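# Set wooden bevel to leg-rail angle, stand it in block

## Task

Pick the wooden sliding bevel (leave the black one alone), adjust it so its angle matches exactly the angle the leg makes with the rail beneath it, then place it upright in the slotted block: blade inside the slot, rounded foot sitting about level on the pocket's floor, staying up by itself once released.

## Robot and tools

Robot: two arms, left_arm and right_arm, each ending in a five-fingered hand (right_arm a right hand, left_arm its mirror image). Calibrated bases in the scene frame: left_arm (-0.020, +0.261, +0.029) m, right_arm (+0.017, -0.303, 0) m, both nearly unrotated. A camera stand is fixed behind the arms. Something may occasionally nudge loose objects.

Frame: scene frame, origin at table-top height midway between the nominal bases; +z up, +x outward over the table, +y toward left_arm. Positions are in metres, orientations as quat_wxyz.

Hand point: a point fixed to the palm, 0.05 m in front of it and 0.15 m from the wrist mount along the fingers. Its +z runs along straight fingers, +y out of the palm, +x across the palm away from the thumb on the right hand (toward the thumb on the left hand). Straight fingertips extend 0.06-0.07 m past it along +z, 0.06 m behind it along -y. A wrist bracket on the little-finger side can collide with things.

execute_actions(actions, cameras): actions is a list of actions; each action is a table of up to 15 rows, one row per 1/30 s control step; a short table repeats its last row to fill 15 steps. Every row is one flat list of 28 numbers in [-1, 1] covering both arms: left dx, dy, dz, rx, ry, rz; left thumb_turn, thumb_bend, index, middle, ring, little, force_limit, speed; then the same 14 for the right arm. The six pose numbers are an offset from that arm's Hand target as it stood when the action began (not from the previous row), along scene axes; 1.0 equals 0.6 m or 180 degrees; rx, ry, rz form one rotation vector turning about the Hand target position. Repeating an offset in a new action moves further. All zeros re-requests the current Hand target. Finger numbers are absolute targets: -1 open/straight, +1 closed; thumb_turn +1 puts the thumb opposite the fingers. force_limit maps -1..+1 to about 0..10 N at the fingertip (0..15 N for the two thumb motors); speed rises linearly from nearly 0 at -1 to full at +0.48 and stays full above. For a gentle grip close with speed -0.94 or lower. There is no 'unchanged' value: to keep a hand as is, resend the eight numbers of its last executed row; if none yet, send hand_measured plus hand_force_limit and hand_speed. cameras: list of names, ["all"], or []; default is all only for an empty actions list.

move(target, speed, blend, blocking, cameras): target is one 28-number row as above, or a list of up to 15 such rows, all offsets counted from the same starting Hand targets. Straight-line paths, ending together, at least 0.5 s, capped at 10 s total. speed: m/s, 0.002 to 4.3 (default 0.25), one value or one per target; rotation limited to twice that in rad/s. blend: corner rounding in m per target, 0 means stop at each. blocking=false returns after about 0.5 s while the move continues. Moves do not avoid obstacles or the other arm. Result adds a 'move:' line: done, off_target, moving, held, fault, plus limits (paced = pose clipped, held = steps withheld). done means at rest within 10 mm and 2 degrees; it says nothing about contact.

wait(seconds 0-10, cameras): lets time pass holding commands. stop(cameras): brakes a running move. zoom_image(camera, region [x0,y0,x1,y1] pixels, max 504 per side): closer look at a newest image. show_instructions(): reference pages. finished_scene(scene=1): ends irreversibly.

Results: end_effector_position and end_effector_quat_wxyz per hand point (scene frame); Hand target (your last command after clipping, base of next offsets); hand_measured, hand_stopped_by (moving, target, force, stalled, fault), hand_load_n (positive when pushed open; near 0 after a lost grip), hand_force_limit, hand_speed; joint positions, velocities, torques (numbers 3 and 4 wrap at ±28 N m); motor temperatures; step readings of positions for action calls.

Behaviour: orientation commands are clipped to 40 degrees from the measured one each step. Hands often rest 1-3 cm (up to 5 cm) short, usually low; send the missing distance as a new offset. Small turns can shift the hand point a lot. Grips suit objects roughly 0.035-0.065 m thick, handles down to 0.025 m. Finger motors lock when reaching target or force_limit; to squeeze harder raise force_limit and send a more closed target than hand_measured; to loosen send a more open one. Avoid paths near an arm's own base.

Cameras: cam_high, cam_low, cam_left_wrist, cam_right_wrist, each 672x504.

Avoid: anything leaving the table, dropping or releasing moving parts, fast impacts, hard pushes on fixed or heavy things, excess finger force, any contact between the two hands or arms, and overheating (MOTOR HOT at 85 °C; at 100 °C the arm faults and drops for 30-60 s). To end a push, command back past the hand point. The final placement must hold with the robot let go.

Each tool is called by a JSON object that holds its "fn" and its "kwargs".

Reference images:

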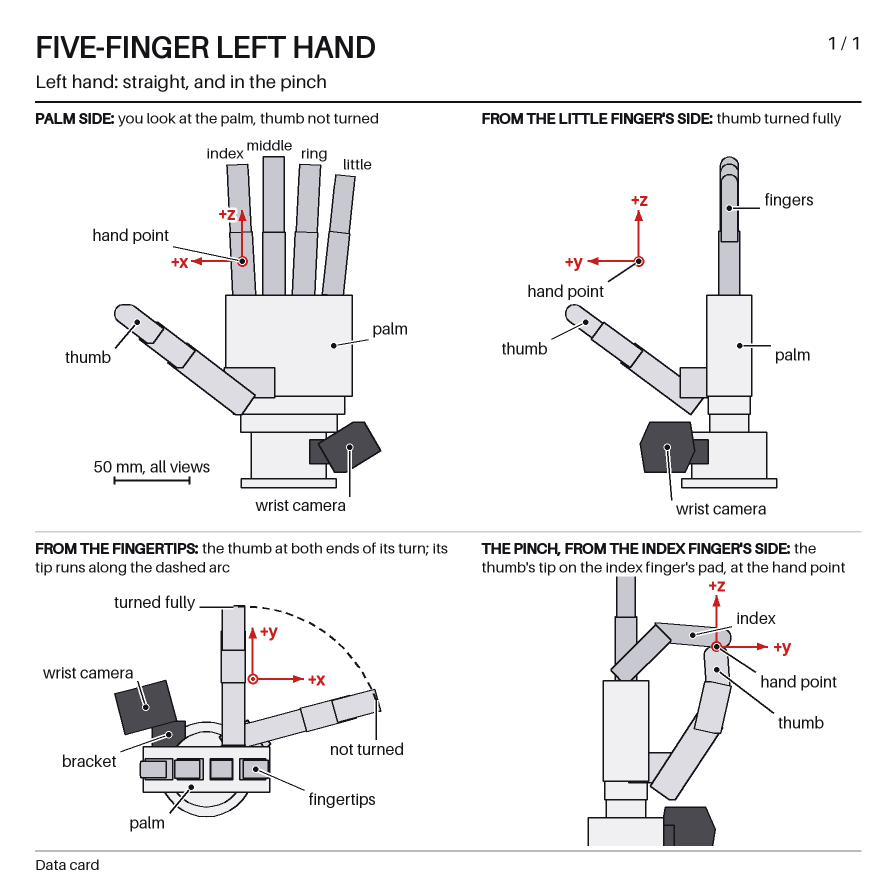

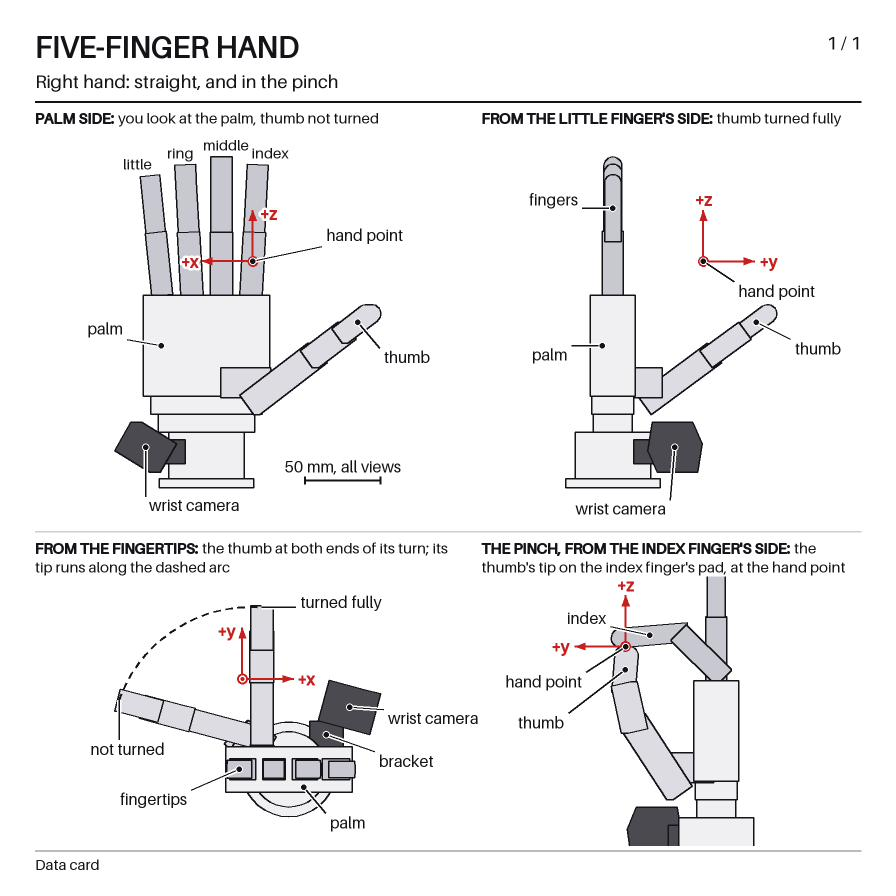

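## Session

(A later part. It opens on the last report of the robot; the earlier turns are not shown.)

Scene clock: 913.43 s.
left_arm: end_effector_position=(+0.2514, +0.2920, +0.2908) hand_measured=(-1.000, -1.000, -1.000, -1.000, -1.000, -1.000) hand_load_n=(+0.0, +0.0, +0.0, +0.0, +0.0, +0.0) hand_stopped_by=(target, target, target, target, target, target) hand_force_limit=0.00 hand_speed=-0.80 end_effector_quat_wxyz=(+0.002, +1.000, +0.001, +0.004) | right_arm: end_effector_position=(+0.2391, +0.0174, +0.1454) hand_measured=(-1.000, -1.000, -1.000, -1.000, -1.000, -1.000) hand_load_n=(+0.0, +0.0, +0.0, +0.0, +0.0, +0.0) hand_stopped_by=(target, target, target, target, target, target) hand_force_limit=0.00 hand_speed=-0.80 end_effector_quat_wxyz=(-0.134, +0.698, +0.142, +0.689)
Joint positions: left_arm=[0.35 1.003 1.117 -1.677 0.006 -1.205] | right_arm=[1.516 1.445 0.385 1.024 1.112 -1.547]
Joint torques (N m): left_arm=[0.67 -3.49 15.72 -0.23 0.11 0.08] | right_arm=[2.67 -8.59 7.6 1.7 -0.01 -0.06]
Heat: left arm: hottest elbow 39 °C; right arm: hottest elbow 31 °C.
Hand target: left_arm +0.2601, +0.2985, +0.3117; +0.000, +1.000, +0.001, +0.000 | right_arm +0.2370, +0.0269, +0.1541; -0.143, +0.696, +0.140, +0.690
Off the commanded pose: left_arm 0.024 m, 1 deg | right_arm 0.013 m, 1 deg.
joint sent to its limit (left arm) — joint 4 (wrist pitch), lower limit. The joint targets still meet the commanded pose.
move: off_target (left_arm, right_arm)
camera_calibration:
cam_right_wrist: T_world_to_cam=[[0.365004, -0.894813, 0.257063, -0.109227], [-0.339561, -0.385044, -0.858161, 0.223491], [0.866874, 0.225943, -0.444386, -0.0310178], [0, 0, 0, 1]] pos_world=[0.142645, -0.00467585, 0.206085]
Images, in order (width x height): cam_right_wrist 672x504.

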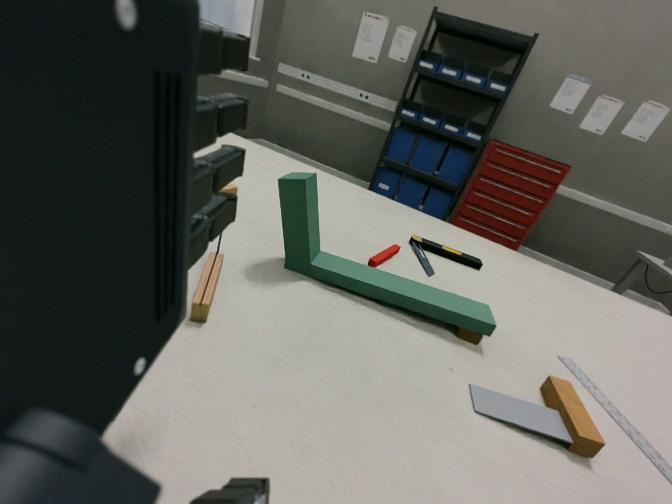

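{"fn": "move", "kwargs": {"target": [[0, 0, 0, 0, 0, 0, -1, -1, -1, -1, -1, -1, 0, -0.8, 0.055, -0.178, 0.21, 0.156, 0.238, -0.239, -1, -1, -1, -1, -1, -1, 0, -0.8], [0, 0, 0, 0, 0, 0, -1, -1, -1, -1, -1, -1, 0, -0.8, -0.095, -0.52, 0.0765, 0.3125, 0.4758, -0.4775, -1, -1, -1, -1, -1, -1, 0, -0.8]], "blend": 0.05, "cameras": ["cam_right_wrist", "cam_high"]}}

Scene clock: 1211.33 s.
left_arm: end_effector_position=(+0.2514, +0.2920, +0.2908) hand_measured=(-1.000, -1.000, -1.000, -1.000, -1.000, -1.000) hand_load_n=(+0.0, +0.0, +0.0, +0.0, +0.0, +0.0) hand_stopped_by=(target, target, target, target, target, target) hand_force_limit=0.00 hand_speed=-0.80 end_effector_quat_wxyz=(+0.002, +1.000, +0.001, +0.004) | right_arm: end_effector_position=(+0.1865, -0.2836, +0.2072) hand_measured=(-1.000, -1.000, -1.000, -1.000, -1.000, -1.000) hand_load_n=(+0.0, +0.0, +0.0, +0.0, +0.0, +0.0) hand_stopped_by=(target, target, target, target, target, target) hand_force_limit=0.00 hand_speed=-0.80 end_effector_quat_wxyz=(-0.013, +0.707, -0.707, +0.016)
Joint positions: left_arm=[0.35 1.003 1.117 -1.677 0.006 -1.205] | right_arm=[-0.035 0.892 0.918 -1.555 0.002 -0.045]
Joint torques (N m): left_arm=[0.67 -3.49 15.72 -0.23 0.11 0.08] | right_arm=[1.2 -2.14 7.6 0.12 -0.08 -0.09]
Motor temperatures (°C): left_arm=[24 23 47 21 22 20] | right_arm=[22 26 30 24 21 21]
Heat: left arm: hottest elbow 47 °C; right arm: hottest elbow 30 °C.
Hand target: left_arm +0.2601, +0.2985, +0.3117; +0.000, +1.000, +0.001, +0.000 | right_arm +0.1800, -0.2851, +0.2000; +0.000, +0.707, -0.707, +0.000
Off the commanded pose: left_arm 0.024 m, 1 deg | right_arm 0.010 m, 2 deg.
joint sent to its limit (left arm) — joint 4 (wrist pitch), lower limit. The joint targets still meet the commanded pose.
move: off_target (left_arm)
camera_calibration:
cam_right_wrist: T_world_to_cam=[[-0.968048, -0.249035, -0.0293967, 0.115778], [-0.236706, 0.868781, 0.434959, 0.211302], [-0.0827806, 0.42802, -0.89997, 0.438832], [0, 0, 0, 1]] pos_world=[0.198422, -0.342571, 0.306432]
Images, in order (width x height): cam_high 672x504, cam_right_wrist 672x504.

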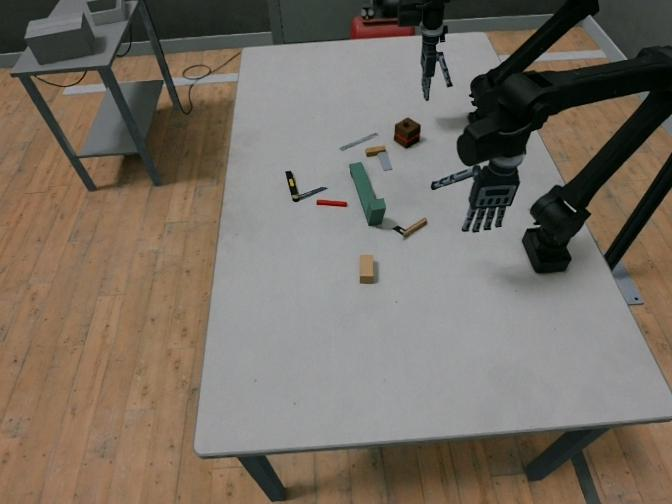

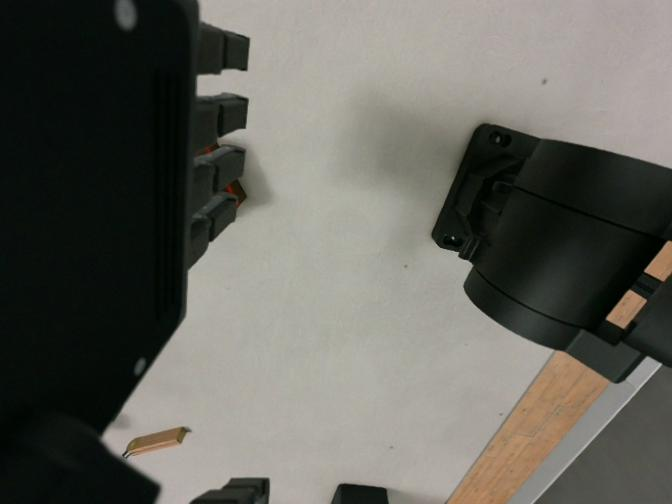

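{"fn": "move", "kwargs": {"target": [[0, 0, -0.05, 0, 0, 0, -1, -1, -1, -1, -1, -1, 0, -0.8, 0, 0, -0.17, 0, 0, 0, -1, -1, -1, -1, -1, -1, 0, -0.8]], "speed": 0.15, "cameras": ["cam_high", "cam_low"]}}

{"fn": "zoom_image", "kwargs": {"camera": "cam_high", "region": [360, 60, 480, 170]}}

{"fn": "zoom_image", "kwargs": {"camera": "cam_low", "region": [60, 170, 200, 310]}}

Scene clock: 1223.30 s.
left_arm: end_effector_position=(+0.2568, +0.2951, +0.2854) hand_measured=(-1.000, -1.000, -1.000, -1.000, -1.000, -1.000) hand_load_n=(+0.0, +0.0, +0.0, +0.0, +0.0, +0.0) hand_stopped_by=(target, target, target, target, target, target) hand_force_limit=0.00 hand_speed=-0.80 end_effector_quat_wxyz=(+0.001, +1.000, +0.001, +0.000) | right_arm: end_effector_position=(+0.1835, -0.2837, +0.1061) hand_measured=(-1.000, -1.000, -1.000, -1.000, -1.000, -1.000) hand_load_n=(+0.0, +0.0, +0.0, +0.0, +0.0, +0.0) hand_stopped_by=(target, target, target, target, target, target) hand_force_limit=0.00 hand_speed=-0.80 end_effector_quat_wxyz=(-0.006, +0.707, -0.707, +0.008)
Joint positions: left_arm=[0.35 1.024 1.117 -1.664 0.001 -1.205] | right_arm=[-0.036 0.939 0.672 -1.283 0.002 -0.047]
Joint torques (N m): left_arm=[0.21 -3.84 10.32 0.84 -0.04 -0.02] | right_arm=[1.32 -2.26 7.21 1.01 -0.06 -0.07]
Heat: left arm: hottest elbow 47 °C; right arm: hottest elbow 29 °C.
Hand target: left_arm +0.2602, +0.2985, +0.2817; +0.000, +1.000, +0.001, +0.000 | right_arm +0.1800, -0.2851, +0.0980; +0.000, +0.707, -0.707, +0.000
Off the commanded pose: left_arm 0.006 m, 0 deg | right_arm 0.009 m, 1 deg.
move: done
Images, in order (width x height): cam_high 672x504, cam_low 672x504.

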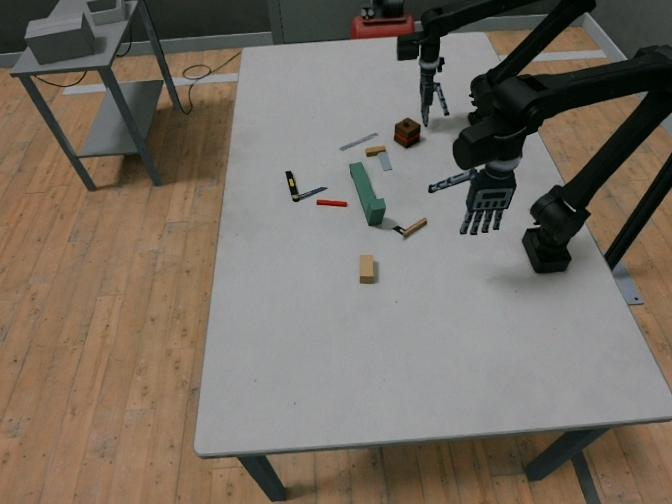

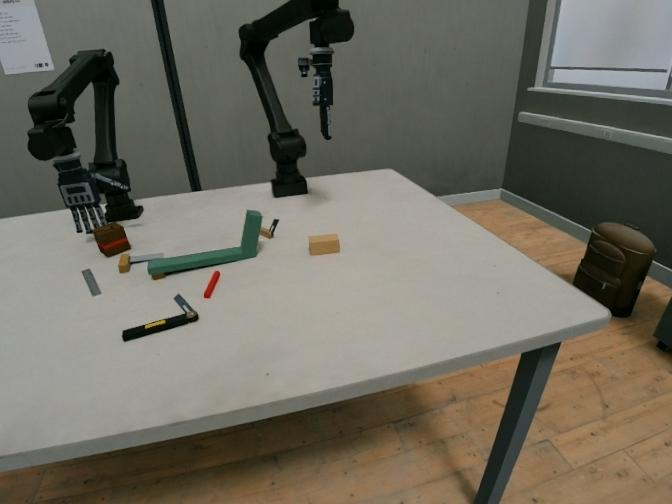

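Scaled by 4.200 from the camera's 672x504 image, which has a finer 960x720 frame.

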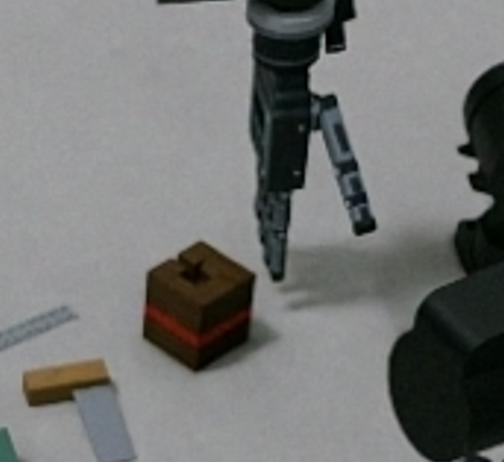

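Scaled by 3.600 from the camera's 672x504 image, which has a finer 960x720 frame.

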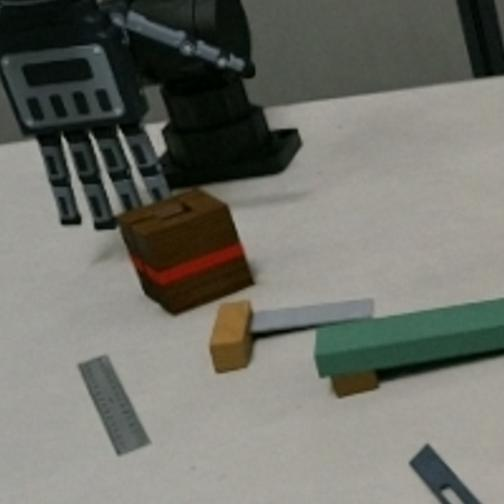

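{"fn": "move", "kwargs": {"target": [[0, 0, 0, 0, 0, 0, -1, -1, -1, -1, -1, -1, 0, -0.8, 0, 0, -0.025, 0, 0, 0, -1, -1, -1, -1, -1, -1, 0, -0.8], [0, 0, 0, 0, 0, 0, -1, -1, -1, -1, -1, -1, 0, -0.8, 0.175, 0, -0.025, 0, 0, 0, -1, -1, -1, -1, -1, -1, 0, -0.8]], "speed": 0.07, "cameras": ["cam_high", "cam_low"]}}

{"fn": "zoom_image", "kwargs": {"camera": "cam_high", "region": [360, 60, 480, 170]}}

{"fn": "zoom_image", "kwargs": {"camera": "cam_low", "region": [60, 170, 200, 310]}}

Scene clock: 1236.20 s.
left_arm: end_effector_position=(+0.2568, +0.2951, +0.2854) hand_measured=(-1.000, -1.000, -1.000, -1.000, -1.000, -1.000) hand_load_n=(+0.0, +0.0, +0.0, +0.0, +0.0, +0.0) hand_stopped_by=(target, target, target, target, target, target) hand_force_limit=0.00 hand_speed=-0.80 end_effector_quat_wxyz=(+0.001, +1.000, +0.001, +0.000) | right_arm: end_effector_position=(+0.2315, -0.2890, +0.0847) hand_measured=(-1.000, -1.000, -1.000, -1.000, -1.000, -1.000) hand_load_n=(+0.0, +0.0, -2.5, -2.5, +0.0, +0.0) hand_stopped_by=(target, target, target, target, target, target) hand_force_limit=0.00 hand_speed=-0.80 end_effector_quat_wxyz=(+0.042, +0.713, -0.699, -0.039)
Joint positions: left_arm=[0.35 1.024 1.117 -1.664 0.001 -1.205] | right_arm=[-0.037 1.237 0.787 -1.234 0.011 -0.066]
Joint torques (N m): left_arm=[0.26 -3.84 10.32 0.83 -0.04 -0.01] | right_arm=[2.49 -3.96 13.93 4.14 -0.5 0.31]
Heat: left arm: hottest elbow 45 °C; right arm: hottest elbow 30 °C.
Hand target: left_arm +0.2602, +0.2985, +0.2817; +0.000, +1.000, +0.001, +0.000 | right_arm +0.2851, -0.2851, +0.0830; +0.000, +0.707, -0.707, +0.000
Off the commanded pose: left_arm 0.006 m, 0 deg | right_arm 0.054 m, 7 deg.
move: off_target (right_arm)
Images, in order (width x height): cam_high 672x504, cam_low 672x504.

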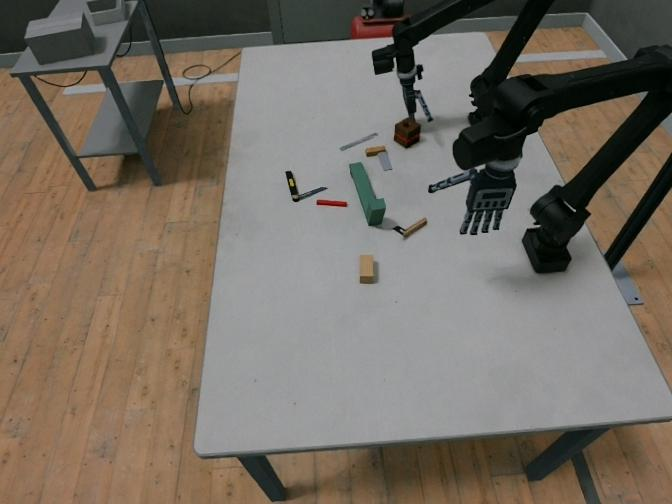

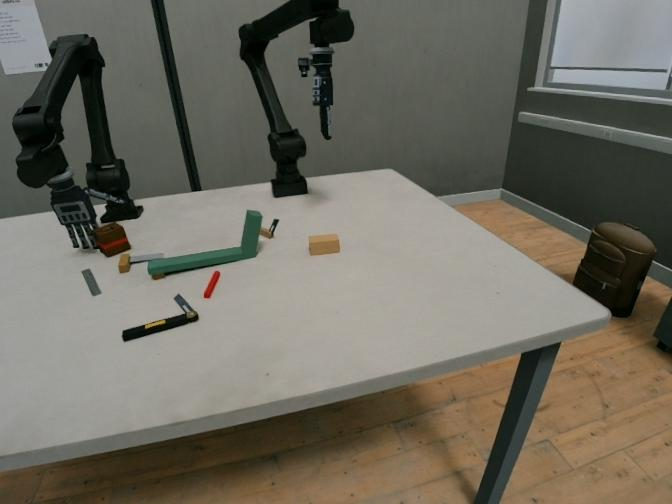

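Scaled by 4.200 from the camera's 672x504 image, which has a finer 960x720 frame.

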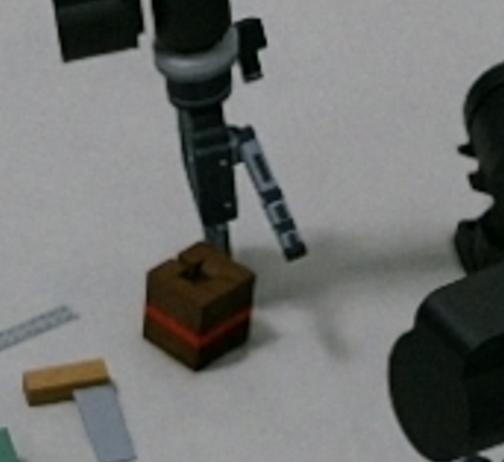

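Scaled by 3.600 from the camera's 672x504 image, which has a finer 960x720 frame.

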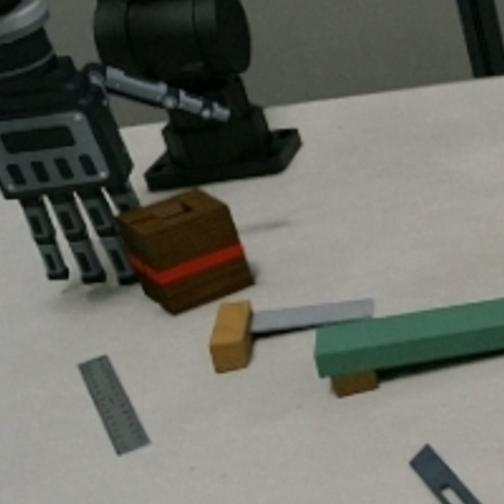

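{"fn": "move", "kwargs": {"target": [0, 0, 0, 0, 0, 0, -1, -1, -1, -1, -1, -1, 0, -0.8, -0.16, 0, 0.1, 0, 0, 0, -1, -1, -1, -1, -1, -1, 0, -0.8], "speed": 0.3, "cameras": ["cam_high"]}}

Scene clock: 1243.13 s.
left_arm: end_effector_position=(+0.2568, +0.2951, +0.2854) hand_measured=(-1.000, -1.000, -1.000, -1.000, -1.000, -1.000) hand_load_n=(+0.0, +0.0, +0.0, +0.0, +0.0, +0.0) hand_stopped_by=(target, target, target, target, target, target) hand_force_limit=0.00 hand_speed=-0.80 end_effector_quat_wxyz=(+0.001, +1.000, +0.001, +0.000) | right_arm: end_effector_position=(+0.1960, -0.2850, +0.1464) hand_measured=(-1.000, -1.000, -1.000, -1.000, -1.000, -1.000) hand_load_n=(+0.0, -0.5, +0.0, +0.0, +0.0, +0.0) hand_stopped_by=(target, target, target, target, target, target) hand_force_limit=0.00 hand_speed=-0.80 end_effector_quat_wxyz=(-0.007, +0.712, -0.702, +0.009)
Joint positions: left_arm=[0.35 1.024 1.117 -1.664 0.001 -1.205] | right_arm=[-0.037 0.95 0.787 -1.384 0.001 -0.06]
Joint torques (N m): left_arm=[0.26 -3.84 10.33 0.84 -0.04 -0.01] | right_arm=[1.55 -3.96 7.77 0.09 -0.03 0.11]
Heat: left arm: hottest elbow 44 °C; right arm: hottest elbow 30 °C.
Hand target: left_arm +0.2602, +0.2985, +0.2817; +0.000, +1.000, +0.001, +0.000 | right_arm +0.1891, -0.2851, +0.1430; +0.000, +0.707, -0.707, +0.000
Off the commanded pose: left_arm 0.006 m, 0 deg | right_arm 0.008 m, 1 deg.
move: done
Images, in order (width x height): cam_high 672x504.

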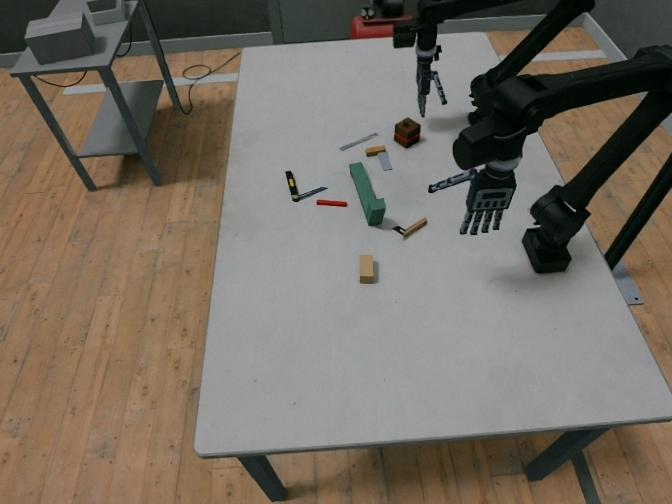

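{"fn": "move", "kwargs": {"target": [[0.0, -0.06, 0.0, 0, 0, 0, 1, -0.34, -1, -1, -1, -1, 0, -0.3, 0, 0, 0.1, 0, 0, 0, -1, -1, -1, -1, -1, -1, 0, -0.8], [0.037, -0.284, -0.22, 0.2399, -0.4952, -0.724, 1, -0.34, -1, -1, -1, -1, 0, -0.3, 0, 0, 0.1, 0, 0, 0, -1, -1, -1, -1, -1, -1, 0, -0.8]], "blend": [0.03, 0], "cameras": ["cam_left_wrist", "cam_high", "cam_low"]}}

Scene clock: 1634.67 s.
left_arm: end_effector_position=(+0.2800, +0.1265, +0.1523) hand_measured=(+1.000, -0.340, -1.000, -1.000, -1.000, -1.000) hand_load_n=(+0.0, +0.0, +0.0, +0.0, +0.0, +0.0) hand_stopped_by=(target, target, target, target, target, target) hand_force_limit=0.00 hand_speed=-0.30 end_effector_quat_wxyz=(+0.253, -0.150, +0.788, -0.541) | right_arm: end_effector_position=(+0.1777, -0.2842, +0.1867) hand_measured=(-1.000, -1.000, -1.000, -1.000, -1.000, -1.000) hand_load_n=(+0.0, +0.0, +0.0, +0.0, +0.0, +0.0) hand_stopped_by=(target, target, target, target, target, target) hand_force_limit=0.00 hand_speed=-0.80 end_effector_quat_wxyz=(+0.013, +0.712, -0.702, -0.014)
Joint positions: left_arm=[0.029 0.807 0.337 -0.031 0.933 0.664] | right_arm=[-0.037 0.933 0.873 -1.55 0.001 -0.06]
Joint torques (N m): left_arm=[0.03 -1.49 10.44 2.5 0.39 0.12] | right_arm=[1.61 -3.78 13.37 -0.03 -0.04 0.11]
Motor temperatures (°C): left_arm=[23 23 39 21 22 20] | right_arm=[22 25 29 23 21 21]
Heat: left arm: hottest elbow 39 °C; right arm: hottest elbow 29 °C.
Hand target: left_arm +0.2823, +0.1281, +0.1497; +0.260, -0.142, +0.788, -0.540 | right_arm +0.1891, -0.2851, +0.2030; -0.001, +0.707, -0.707, +0.000
Off the commanded pose: left_arm 0.004 m, 1 deg | right_arm 0.020 m, 2 deg.
move: off_target (right_arm)
camera_calibration:
cam_left_wrist: T_world_to_cam=[[-0.233688, -0.490741, 0.839382, -0.0000525234], [-0.962782, -0.00377916, -0.270253, 0.319745], [0.135796, -0.871297, -0.471593, 0.257279], [0, 0, 0, 1]] pos_world=[0.272895, 0.225349, 0.207787]
Images, in order (width x height): cam_high 672x504, cam_low 672x504, cam_left_wrist 672x504.

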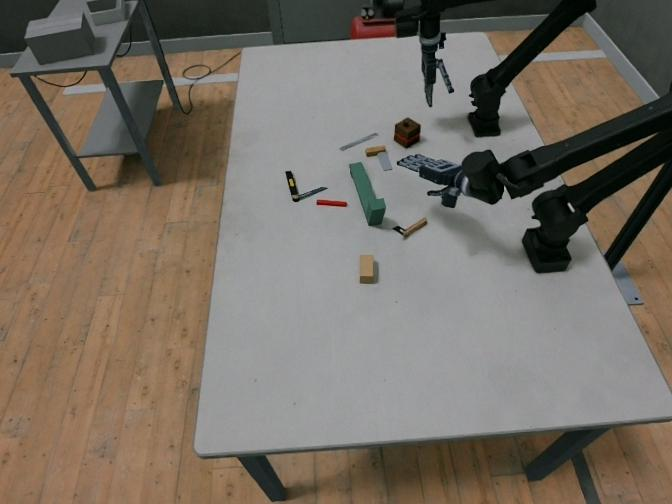

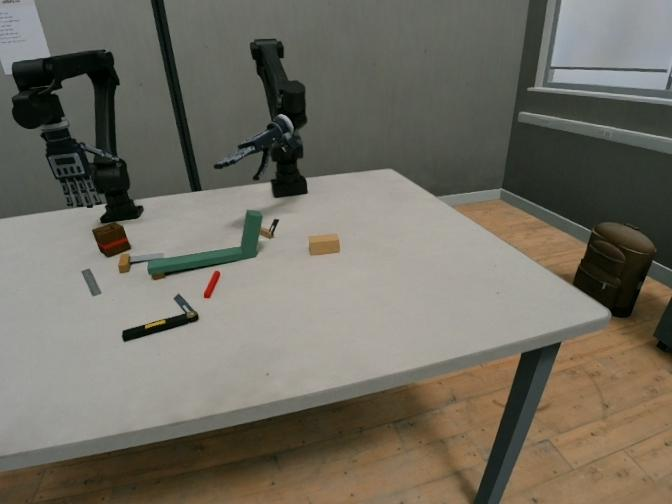

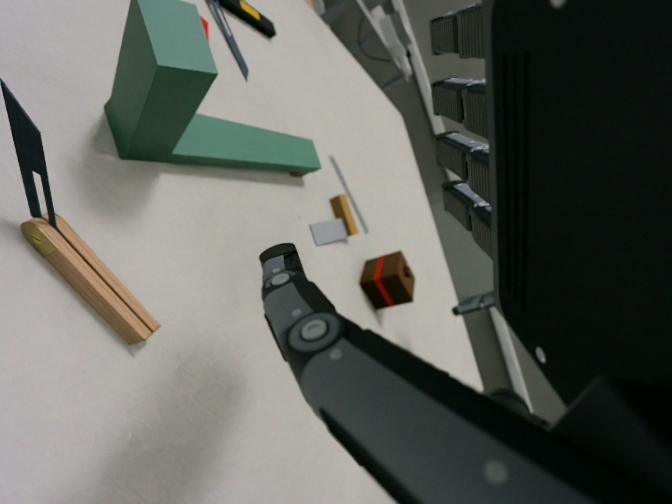

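{"fn": "zoom_image", "kwargs": {"camera": "cam_left_wrist", "region": [0, 70, 180, 350]}}

Scaled by 1.800 from the camera's 672x504 image, which has a finer 960x720 frame.

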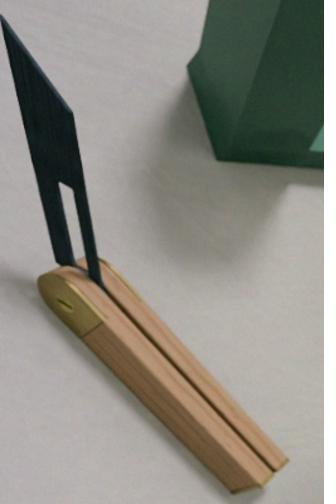

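{"fn": "move", "kwargs": {"target": [0.008, -0.0132, -0.133, 0, 0, 0, 1, -0.34, -1, -1, -1, -1, 0, -0.3, 0, 0, 0, 0, 0, 0, -1, -1, -1, -1, -1, -1, 0, -0.8], "speed": 0.12, "cameras": ["cam_left_wrist", "cam_low"]}}

{"fn": "zoom_image", "kwargs": {"camera": "cam_left_wrist", "region": [0, 50, 300, 350]}}

Scene clock: 1680.37 s.
left_arm: end_effector_position=(+0.2913, +0.1245, +0.0730) hand_measured=(+1.000, -0.340, -1.000, -1.000, -1.000, -1.000) hand_load_n=(+0.0, +0.0, +0.0, +0.0, +0.0, +0.0) hand_stopped_by=(target, target, target, target, target, target) hand_force_limit=0.00 hand_speed=-0.30 end_effector_quat_wxyz=(+0.266, -0.142, +0.788, -0.536) | right_arm: end_effector_position=(+0.1777, -0.2842, +0.1867) hand_measured=(-1.000, -1.000, -1.000, -1.000, -1.000, -1.000) hand_load_n=(-0.5, +0.0, +0.0, +0.0, +0.0, +0.0) hand_stopped_by=(target, target, target, target, target, target) hand_force_limit=0.00 hand_speed=-0.80 end_effector_quat_wxyz=(+0.013, +0.712, -0.702, -0.014)
Joint positions: left_arm=[0.008 1.148 0.215 0.457 0.903 0.667] | right_arm=[-0.037 0.933 0.873 -1.55 0.001 -0.06]
Joint torques (N m): left_arm=[-1.14 -3.25 7.31 2.51 0.28 -0.22] | right_arm=[1.55 -3.84 13.38 -0.03 -0.04 0.1]
Heat: left arm: hottest elbow 39 °C; right arm: hottest elbow 33 °C.
Hand target: left_arm +0.2870, +0.1201, +0.0699; +0.260, -0.143, +0.788, -0.540 | right_arm +0.1891, -0.2851, +0.2030; -0.001, +0.707, -0.707, +0.000
Off the commanded pose: left_arm 0.007 m, 1 deg | right_arm 0.020 m, 2 deg.
move: off_target (right_arm)
camera_calibration:
cam_left_wrist: T_world_to_cam=[[-0.254763, -0.505463, 0.82438, 0.0772013], [-0.954883, -0.00305491, -0.296966, 0.308757], [0.152624, -0.862843, -0.481879, 0.211501], [0, 0, 0, 1]] pos_world=[0.282215, 0.222458, 0.129965]
Images, in order (width x height): cam_low 672x504, cam_left_wrist 672x504.

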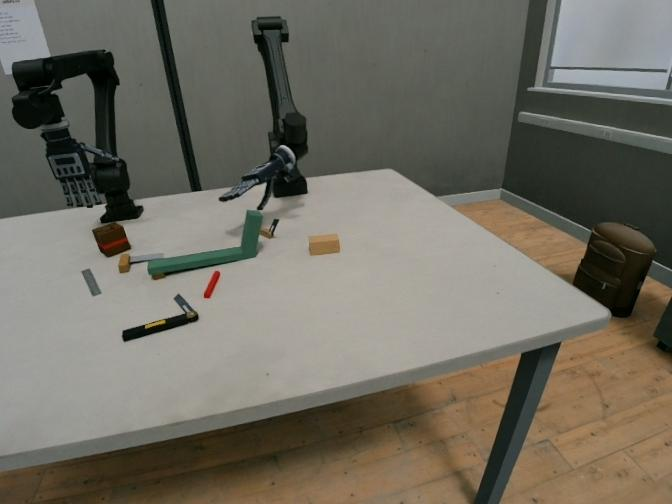

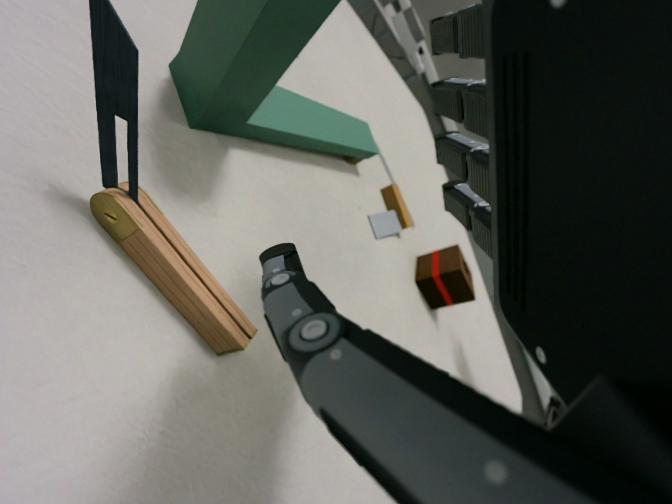

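Scaled by 1.680 from the camera's 672x504 image, which has a finer 960x720 frame.

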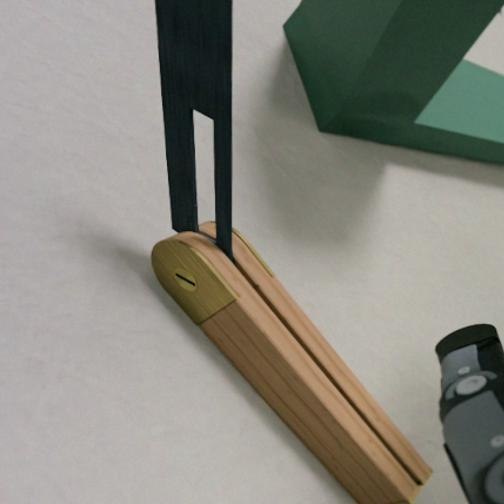

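{"fn": "zoom_image", "kwargs": {"camera": "cam_left_wrist", "region": [180, 230, 350, 370]}}

Scaled by 2.965 from the camera's 672x504 image, which has a finer 960x720 frame.

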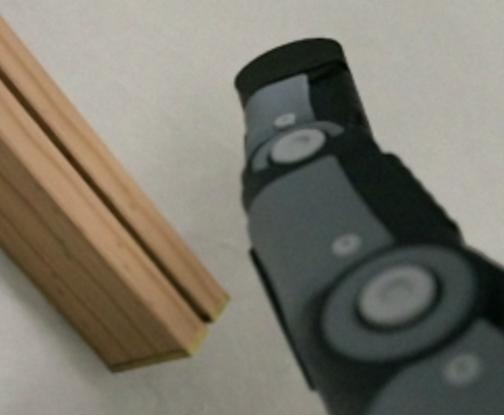

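{"fn": "move", "kwargs": {"target": [-0.0112, -0.0112, -0.0683, 0, 0, 0.0056, 1, -0.34, -1, -1, -1, -1, 0, -0.3, 0, 0, 0, 0, 0, 0, -1, -1, -1, -1, -1, -1, 0, -0.8], "speed": 0.08, "cameras": ["cam_left_wrist"]}}

{"fn": "zoom_image", "kwargs": {"camera": "cam_left_wrist", "region": [150, 150, 400, 400]}}

Scene clock: 1730.93 s.
left_arm: end_effector_position=(+0.2852, +0.1176, +0.0308) hand_measured=(+1.000, -0.340, -1.000, -1.000, -1.000, -1.000) hand_load_n=(+0.0, +0.0, +0.0, +0.0, +0.0, +0.0) hand_stopped_by=(target, target, target, target, target, target) hand_force_limit=0.00 hand_speed=-0.30 end_effector_quat_wxyz=(+0.271, -0.148, +0.787, -0.534) | right_arm: end_effector_position=(+0.1777, -0.2842, +0.1867) hand_measured=(-1.000, -1.000, -1.000, -1.000, -1.000, -1.000) hand_load_n=(+0.0, +0.0, +0.0, +0.0, +0.0, +0.0) hand_stopped_by=(target, target, target, target, target, target) hand_force_limit=0.00 hand_speed=-0.80 end_effector_quat_wxyz=(+0.013, +0.712, -0.702, -0.014)
Joint positions: left_arm=[-0.03 1.404 0.154 0.804 0.854 0.63] | right_arm=[-0.037 0.933 0.873 -1.55 0.001 -0.06]
Joint torques (N m): left_arm=[-1.14 -4.37 4.7 2.65 0.19 -0.21] | right_arm=[1.55 -3.78 13.39 -0.05 -0.04 0.1]
Motor temperatures (°C): left_arm=[23 23 38 21 22 20] | right_arm=[22 25 35 23 21 21]
Heat: left arm: hottest elbow 38 °C; right arm: hottest elbow 35 °C.
Hand target: left_arm +0.2803, +0.1134, +0.0289; +0.265, -0.149, +0.786, -0.537 | right_arm +0.1891, -0.2851, +0.2030; -0.001, +0.707, -0.707, +0.000
Off the commanded pose: left_arm 0.007 m, 1 deg | right_arm 0.020 m, 2 deg.
move: off_target (right_arm)
camera_calibration:
cam_left_wrist: T_world_to_cam=[[-0.247066, -0.509883, 0.824001, 0.105318], [-0.954538, -0.0182992, -0.297529, 0.292109], [0.166783, -0.860049, -0.482181, 0.181749], [0, 0, 0, 1]] pos_world=[0.274537, 0.215359, 0.0877647]
Images, in order (width x height): cam_left_wrist 672x504.

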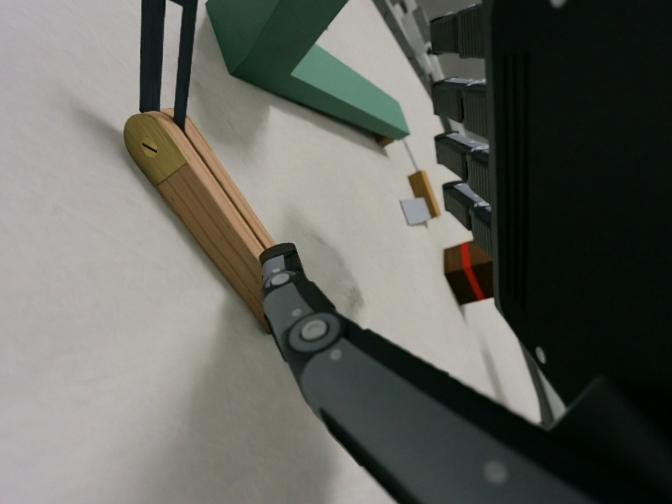

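Scaled by 2.016 from the camera's 672x504 image, which has a finer 960x720 frame.

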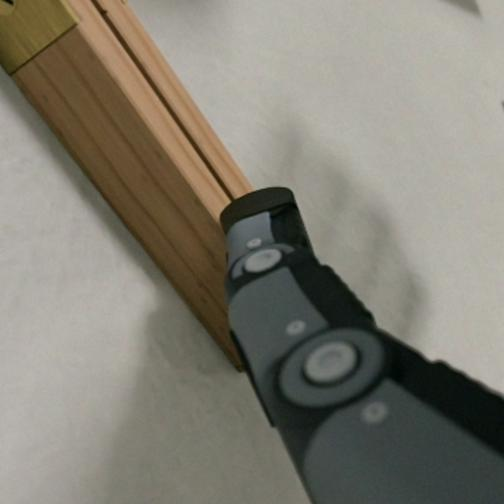

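{"fn": "move", "kwargs": {"target": [[0, 0, 0.1, 0, 0, 0, 1, -0.34, -1, -1, -1, -1, 0, -0.3, 0, 0, 0, 0, 0, 0, -1, -1, -1, -1, -1, -1, 0, -0.8], [0, 0, 0.1, 0, 0, 0, 1, -0.34, 0.1, 0.1, -1, -1, -0.5, -0.5, 0, 0, 0, 0, 0, 0, -1, -1, -1, -1, -1, -1, 0, -0.8]], "speed": 0.12, "cameras": ["cam_left_wrist"]}}

{"fn": "zoom_image", "kwargs": {"camera": "cam_left_wrist", "region": [150, 150, 500, 400]}}

Scene clock: 1775.20 s.
left_arm: end_effector_position=(+0.2608, +0.1165, +0.0706) hand_measured=(+1.000, -0.340, +0.100, +0.100, -1.000, -1.000) hand_load_n=(+0.0, +0.0, +0.0, +0.0, +0.0, +0.0) hand_stopped_by=(target, target, target, target, target, target) hand_force_limit=-0.50 hand_speed=-0.50 end_effector_quat_wxyz=(+0.249, -0.168, +0.790, -0.535) | right_arm: end_effector_position=(+0.1777, -0.2842, +0.1867) hand_measured=(-1.000, -1.000, -1.000, -1.000, -1.000, -1.000) hand_load_n=(+0.0, +0.0, +0.0, +0.0, +0.0, +0.0) hand_stopped_by=(target, target, target, target, target, target) hand_force_limit=0.00 hand_speed=-0.80 end_effector_quat_wxyz=(+0.013, +0.712, -0.702, -0.014)
Joint positions: left_arm=[-0.03 1.021 0.154 0.385 0.855 0.602] | right_arm=[-0.037 0.933 0.873 -1.55 0.001 -0.06]
Joint torques (N m): left_arm=[-1.08 -3.43 12.93 1.16 0.22 0.05] | right_arm=[1.49 -3.84 13.37 -0.05 -0.04 0.1]
Heat: left arm: hottest elbow 36 °C; right arm: hottest elbow 36 °C.
Hand target: left_arm +0.2803, +0.1134, +0.0888; +0.265, -0.149, +0.786, -0.537 | right_arm +0.1891, -0.2851, +0.2030; -0.001, +0.707, -0.707, +0.000
Off the commanded pose: left_arm 0.027 m, 3 deg | right_arm 0.020 m, 2 deg.
move: off_target (left_arm, right_arm); target 2's new numbers were sent with left_arm's hand 0.027 m and 3 deg from that target
camera_calibration:
cam_left_wrist: T_world_to_cam=[[-0.196163, -0.498072, 0.844657, 0.0498479], [-0.969701, -0.0293738, -0.242524, 0.282052], [0.145605, -0.866638, -0.477218, 0.209935], [0, 0, 0, 1]] pos_world=[0.252716, 0.21505, 0.126485]
Images, in order (width x height): cam_left_wrist 672x504.

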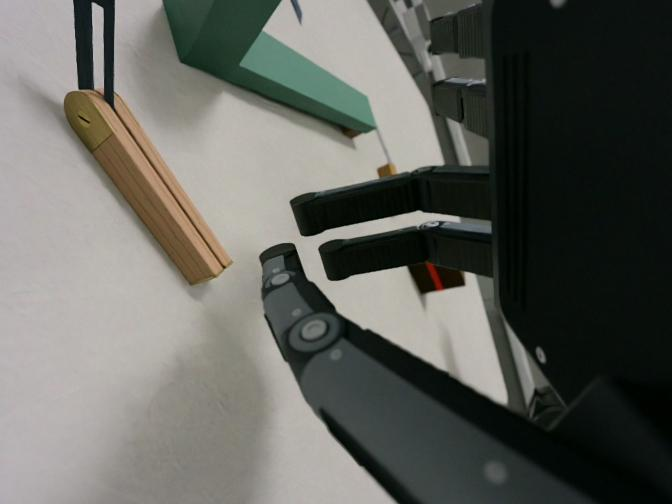

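Scaled by 1.440 from the camera's 672x504 image, which has a finer 960x720 frame.

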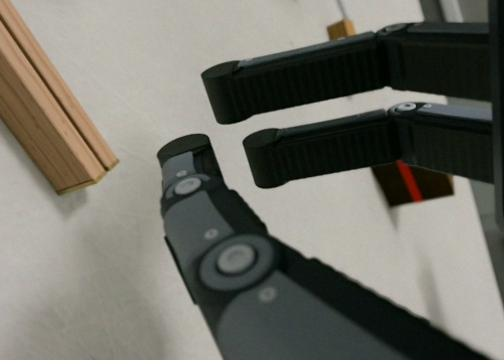

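{"fn": "execute_actions", "kwargs": {"actions": [[[0,0,0,0,0,0,1,-0.34,0.6,0.6,-1,-1,-0.85,-0.7,0,0,0,0,0,0,-1,-1,-1,-1,-1,-1,0,-0.8]],[[0,0,0,0,0,0,1,-0.34,0.6,0.6,-1,-1,-0.85,-0.7,0,0,0,0,0,0,-1,-1,-1,-1,-1,-1,0,-0.8]],[[0,0,0,0,0,0,1,-0.34,0.6,0.6,-1,-1,-0.85,-0.7,0,0,0,0,0,0,-1,-1,-1,-1,-1,-1,0,-0.8]]], "cameras": ["cam_left_wrist"]}}

{"fn": "zoom_image", "kwargs": {"camera": "cam_left_wrist", "region": [200, 170, 440, 350]}}

Scene clock: 1821.73 s.
left_arm: end_effector_position=(+0.2608, +0.1165, +0.0706) hand_measured=(+1.000, -0.340, +0.430, +0.316, -1.000, -1.000) hand_load_n=(+0.0, +2.5, +1.5, +4.5, +0.0, +0.5) hand_stopped_by=(target, target, force, force, target, target) hand_force_limit=-0.85 hand_speed=-0.70 end_effector_quat_wxyz=(+0.249, -0.168, +0.790, -0.535) | right_arm: end_effector_position=(+0.1777, -0.2842, +0.1867) hand_measured=(-1.000, -1.000, -1.000, -1.000, -1.000, -1.000) hand_load_n=(-0.5, +0.0, +0.0, -0.5, +0.0, +0.0) hand_stopped_by=(target, target, target, target, target, target) hand_force_limit=0.00 hand_speed=-0.80 end_effector_quat_wxyz=(+0.013, +0.712, -0.702, -0.014)
Joint positions: left_arm=[-0.03 1.021 0.154 0.385 0.855 0.602] | right_arm=[-0.037 0.933 0.873 -1.55 0.001 -0.06]
Joint torques (N m): left_arm=[-1.03 -3.43 12.93 1.16 0.22 0.05] | right_arm=[1.49 -3.84 13.39 -0.03 -0.04 0.1]
Heat: left arm: hottest elbow 42 °C; right arm: hottest elbow 37 °C.
Hand target: left_arm +0.2803, +0.1134, +0.0888; +0.265, -0.149, +0.786, -0.537 | right_arm +0.1891, -0.2851, +0.2030; -0.001, +0.707, -0.707, +0.000
Off the commanded pose: left_arm 0.027 m, 3 deg | right_arm 0.020 m, 2 deg.
Step readings (end_effector_position of left_arm | right_arm):
0: (+0.2608, +0.1165, +0.0706) | (+0.1777, -0.2842, +0.1867)
1: (+0.2608, +0.1165, +0.0706) | (+0.1777, -0.2842, +0.1867)
2: (+0.2608, +0.1165, +0.0706) | (+0.1777, -0.2842, +0.1867)
4: (+0.2608, +0.1165, +0.0706) | (+0.1777, -0.2842, +0.1867)
8: (+0.2608, +0.1165, +0.0706) | (+0.1777, -0.2842, +0.1867)
15: (+0.2608, +0.1165, +0.0706) | (+0.1777, -0.2842, +0.1867)
16: (+0.2608, +0.1165, +0.0706) | (+0.1777, -0.2842, +0.1867)
17: (+0.2608, +0.1165, +0.0706) | (+0.1777, -0.2842, +0.1867)
19: (+0.2608, +0.1165, +0.0706) | (+0.1777, -0.2842, +0.1867)
23: (+0.2608, +0.1165, +0.0706) | (+0.1777, -0.2842, +0.1867)
30: (+0.2608, +0.1165, +0.0706) | (+0.1777, -0.2842, +0.1867)
31: (+0.2608, +0.1165, +0.0706) | (+0.1777, -0.2842, +0.1867)
32: (+0.2608, +0.1165, +0.0706) | (+0.1777, -0.2842, +0.1867)
34: (+0.2608, +0.1165, +0.0706) | (+0.1777, -0.2842, +0.1867)
38: (+0.2608, +0.1165, +0.0706) | (+0.1777, -0.2842, +0.1867)
45: (+0.2608, +0.1165, +0.0706) | (+0.1777, -0.2842, +0.1867)
camera_calibration:
cam_left_wrist: T_world_to_cam=[[-0.196163, -0.498072, 0.844657, 0.0498479], [-0.969701, -0.0293738, -0.242524, 0.282052], [0.145605, -0.866638, -0.477218, 0.209935], [0, 0, 0, 1]] pos_world=[0.252716, 0.21505, 0.126485]
Images, in order (width x height): cam_left_wrist 672x504.

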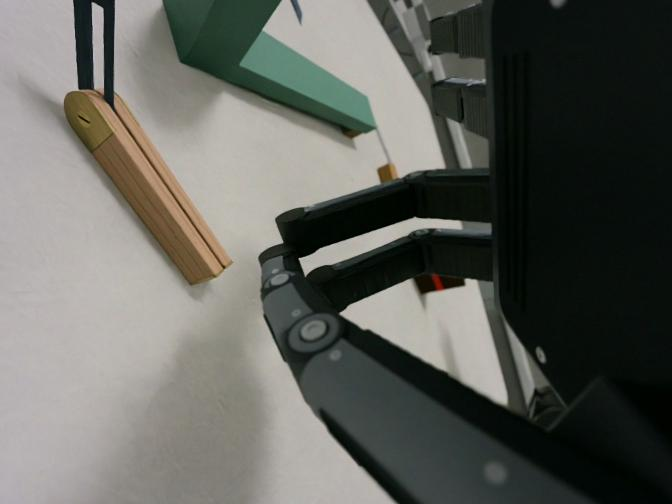

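Scaled by 2.100 from the camera's 672x504 image, which has a finer 960x720 frame.

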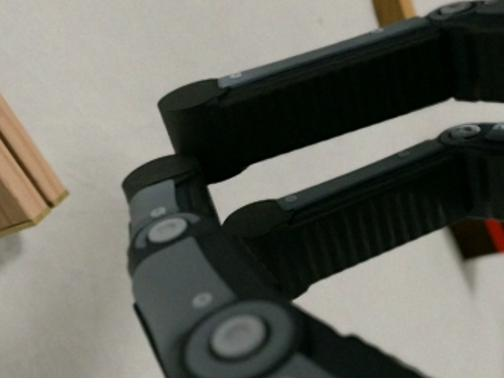

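{"fn": "move", "kwargs": {"target": [[-0.0113, 0.0178, 0.06, 0, 0, 0.0056, 1, -0.34, -1, -1, -1, -1, 0, -0.3, 0, 0, 0, 0, 0, 0, -1, -1, -1, -1, -1, -1, 0, -0.8], [-0.0113, 0.0178, -0.09, 0, 0, 0.0056, 1, -0.34, -1, -1, -1, -1, 0, -0.3, 0, 0, 0, 0, 0, 0, -1, -1, -1, -1, -1, -1, 0, -0.8]], "speed": 0.1, "cameras": ["cam_left_wrist"]}}

Scene clock: 1870.10 s.
left_arm: end_effector_position=(+0.2756, +0.1224, +0.0367) hand_measured=(+1.000, -0.340, -1.000, -1.000, -1.000, -1.000) hand_load_n=(+0.0, +0.0, +0.0, +0.0, +0.0, +0.0) hand_stopped_by=(target, target, target, target, target, target) hand_force_limit=0.00 hand_speed=-0.30 end_effector_quat_wxyz=(+0.269, -0.151, +0.787, -0.534) | right_arm: end_effector_position=(+0.1777, -0.2842, +0.1867) hand_measured=(-1.000, -1.000, -1.000, -1.000, -1.000, -1.000) hand_load_n=(+0.0, +0.0, -0.5, +0.0, +0.0, +0.0) hand_stopped_by=(target, target, target, target, target, target) hand_force_limit=0.00 hand_speed=-0.80 end_effector_quat_wxyz=(+0.013, +0.712, -0.702, -0.014)
Joint positions: left_arm=[-0.007 1.326 0.134 0.732 0.873 0.64] | right_arm=[-0.037 0.933 0.873 -1.55 0.001 -0.06]
Joint torques (N m): left_arm=[0.38 -3.72 5.2 2.55 0.35 -0.16] | right_arm=[1.55 -3.84 13.38 -0.03 -0.04 0.1]
Motor temperatures (°C): left_arm=[23 23 44 21 22 20] | right_arm=[22 24 37 23 21 21]
Heat: left arm: hottest elbow 44 °C; right arm: hottest elbow 37 °C.
Hand target: left_arm +0.2735, +0.1242, +0.0348; +0.270, -0.156, +0.785, -0.535 | right_arm +0.1891, -0.2851, +0.2030; -0.001, +0.707, -0.707, +0.000
Off the commanded pose: left_arm 0.003 m, 1 deg | right_arm 0.020 m, 2 deg.
move: off_target (right_arm)
camera_calibration:
cam_left_wrist: T_world_to_cam=[[-0.241165, -0.508762, 0.826439, 0.0987072], [-0.956002, -0.0220239, -0.292531, 0.285475], [0.16703, -0.860626, -0.481066, 0.190271], [0, 0, 0, 1]] pos_world=[0.264938, 0.220258, 0.0934676]
Images, in order (width x height): cam_left_wrist 672x504.

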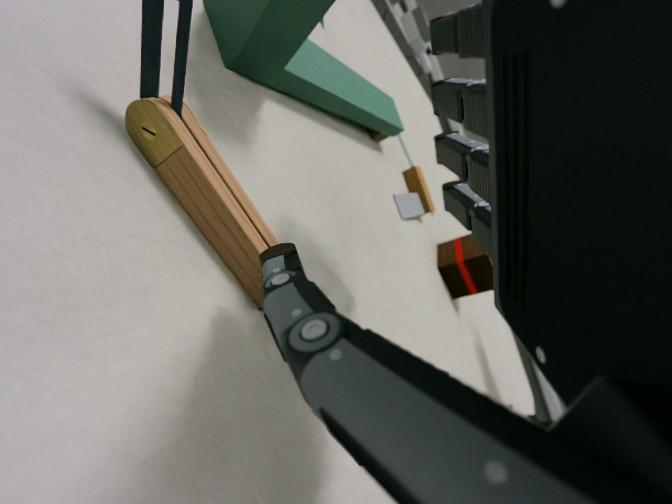

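{"fn": "zoom_image", "kwargs": {"camera": "cam_left_wrist", "region": [120, 80, 300, 320]}}

Scaled by 2.100 from the camera's 672x504 image, which has a finer 960x720 frame.

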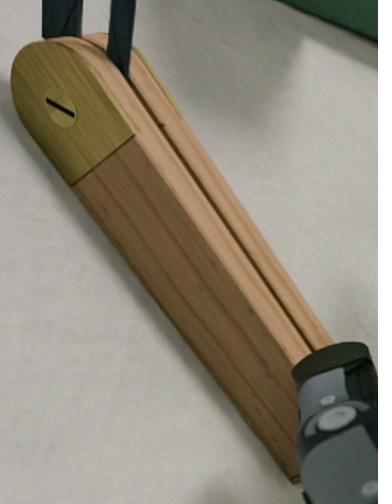

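{"fn": "move", "kwargs": {"target": [0.0015, 0.008, -0.0337, 0, 0, 0.0078, 1, -0.34, -1, -1, -1, -1, 0, -0.3, 0, 0, 0, 0, 0, 0, -1, -1, -1, -1, -1, -1, 0, -0.8], "speed": 0.06, "cameras": ["cam_left_wrist"]}}

{"fn": "zoom_image", "kwargs": {"camera": "cam_left_wrist", "region": [120, 80, 340, 350]}}

Scene clock: 1890.27 s.
left_arm: end_effector_position=(+0.2762, +0.1259, +0.0159) hand_measured=(+1.000, -0.340, -1.000, -1.000, -1.000, -1.000) hand_load_n=(+0.0, +0.0, +0.0, +0.0, +0.0, +0.0) hand_stopped_by=(target, target, target, target, target, target) hand_force_limit=0.00 hand_speed=-0.30 end_effector_quat_wxyz=(+0.275, -0.156, +0.786, -0.531) | right_arm: end_effector_position=(+0.1777, -0.2842, +0.1867) hand_measured=(-1.000, -1.000, -1.000, -1.000, -1.000, -1.000) hand_load_n=(+0.0, +0.0, +0.0, +0.0, +0.5, +0.0) hand_stopped_by=(target, target, target, target, target, target) hand_force_limit=0.00 hand_speed=-0.80 end_effector_quat_wxyz=(+0.013, +0.712, -0.702, -0.014)
Joint positions: left_arm=[0.002 1.496 0.12 0.923 0.865 0.638] | right_arm=[-0.037 0.933 0.873 -1.55 0.001 -0.06]
Joint torques (N m): left_arm=[0.67 -4.48 3.52 2.51 0.25 -0.21] | right_arm=[1.55 -3.84 13.39 -0.05 -0.04 0.1]
Heat: left arm: hottest elbow 40 °C; right arm: hottest elbow 37 °C.
Hand target: left_arm +0.2745, +0.1289, +0.0147; +0.276, -0.166, +0.783, -0.532 | right_arm +0.1891, -0.2851, +0.2030; -0.001, +0.707, -0.707, +0.000
Off the commanded pose: left_arm 0.004 m, 1 deg | right_arm 0.020 m, 2 deg.
move: off_target (right_arm)
camera_calibration:
cam_left_wrist: T_world_to_cam=[[-0.236686, -0.514839, 0.823966, 0.117331], [-0.954201, -0.0365377, -0.296926, 0.281416], [0.182975, -0.856508, -0.482612, 0.178365], [0, 0, 0, 1]] pos_world=[0.263662, 0.22346, 0.0729641]
Images, in order (width x height): cam_left_wrist 672x504.

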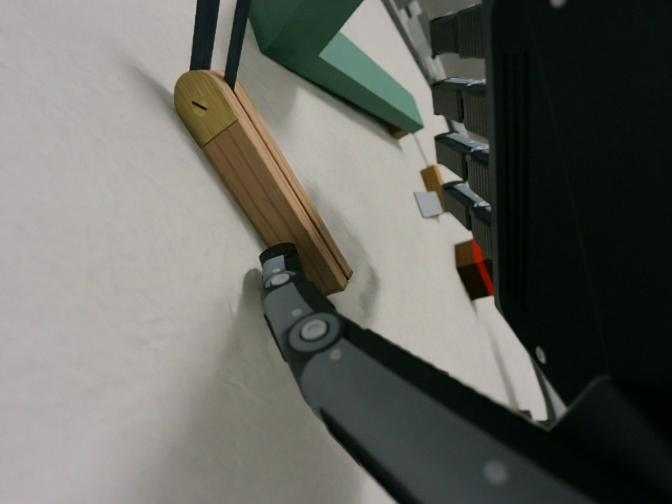

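Scaled by 1.867 from the camera's 672x504 image, which has a finer 960x720 frame.

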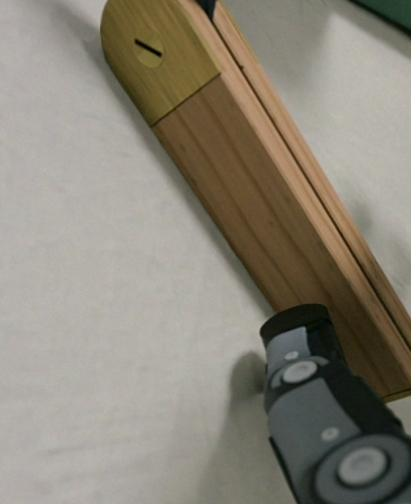

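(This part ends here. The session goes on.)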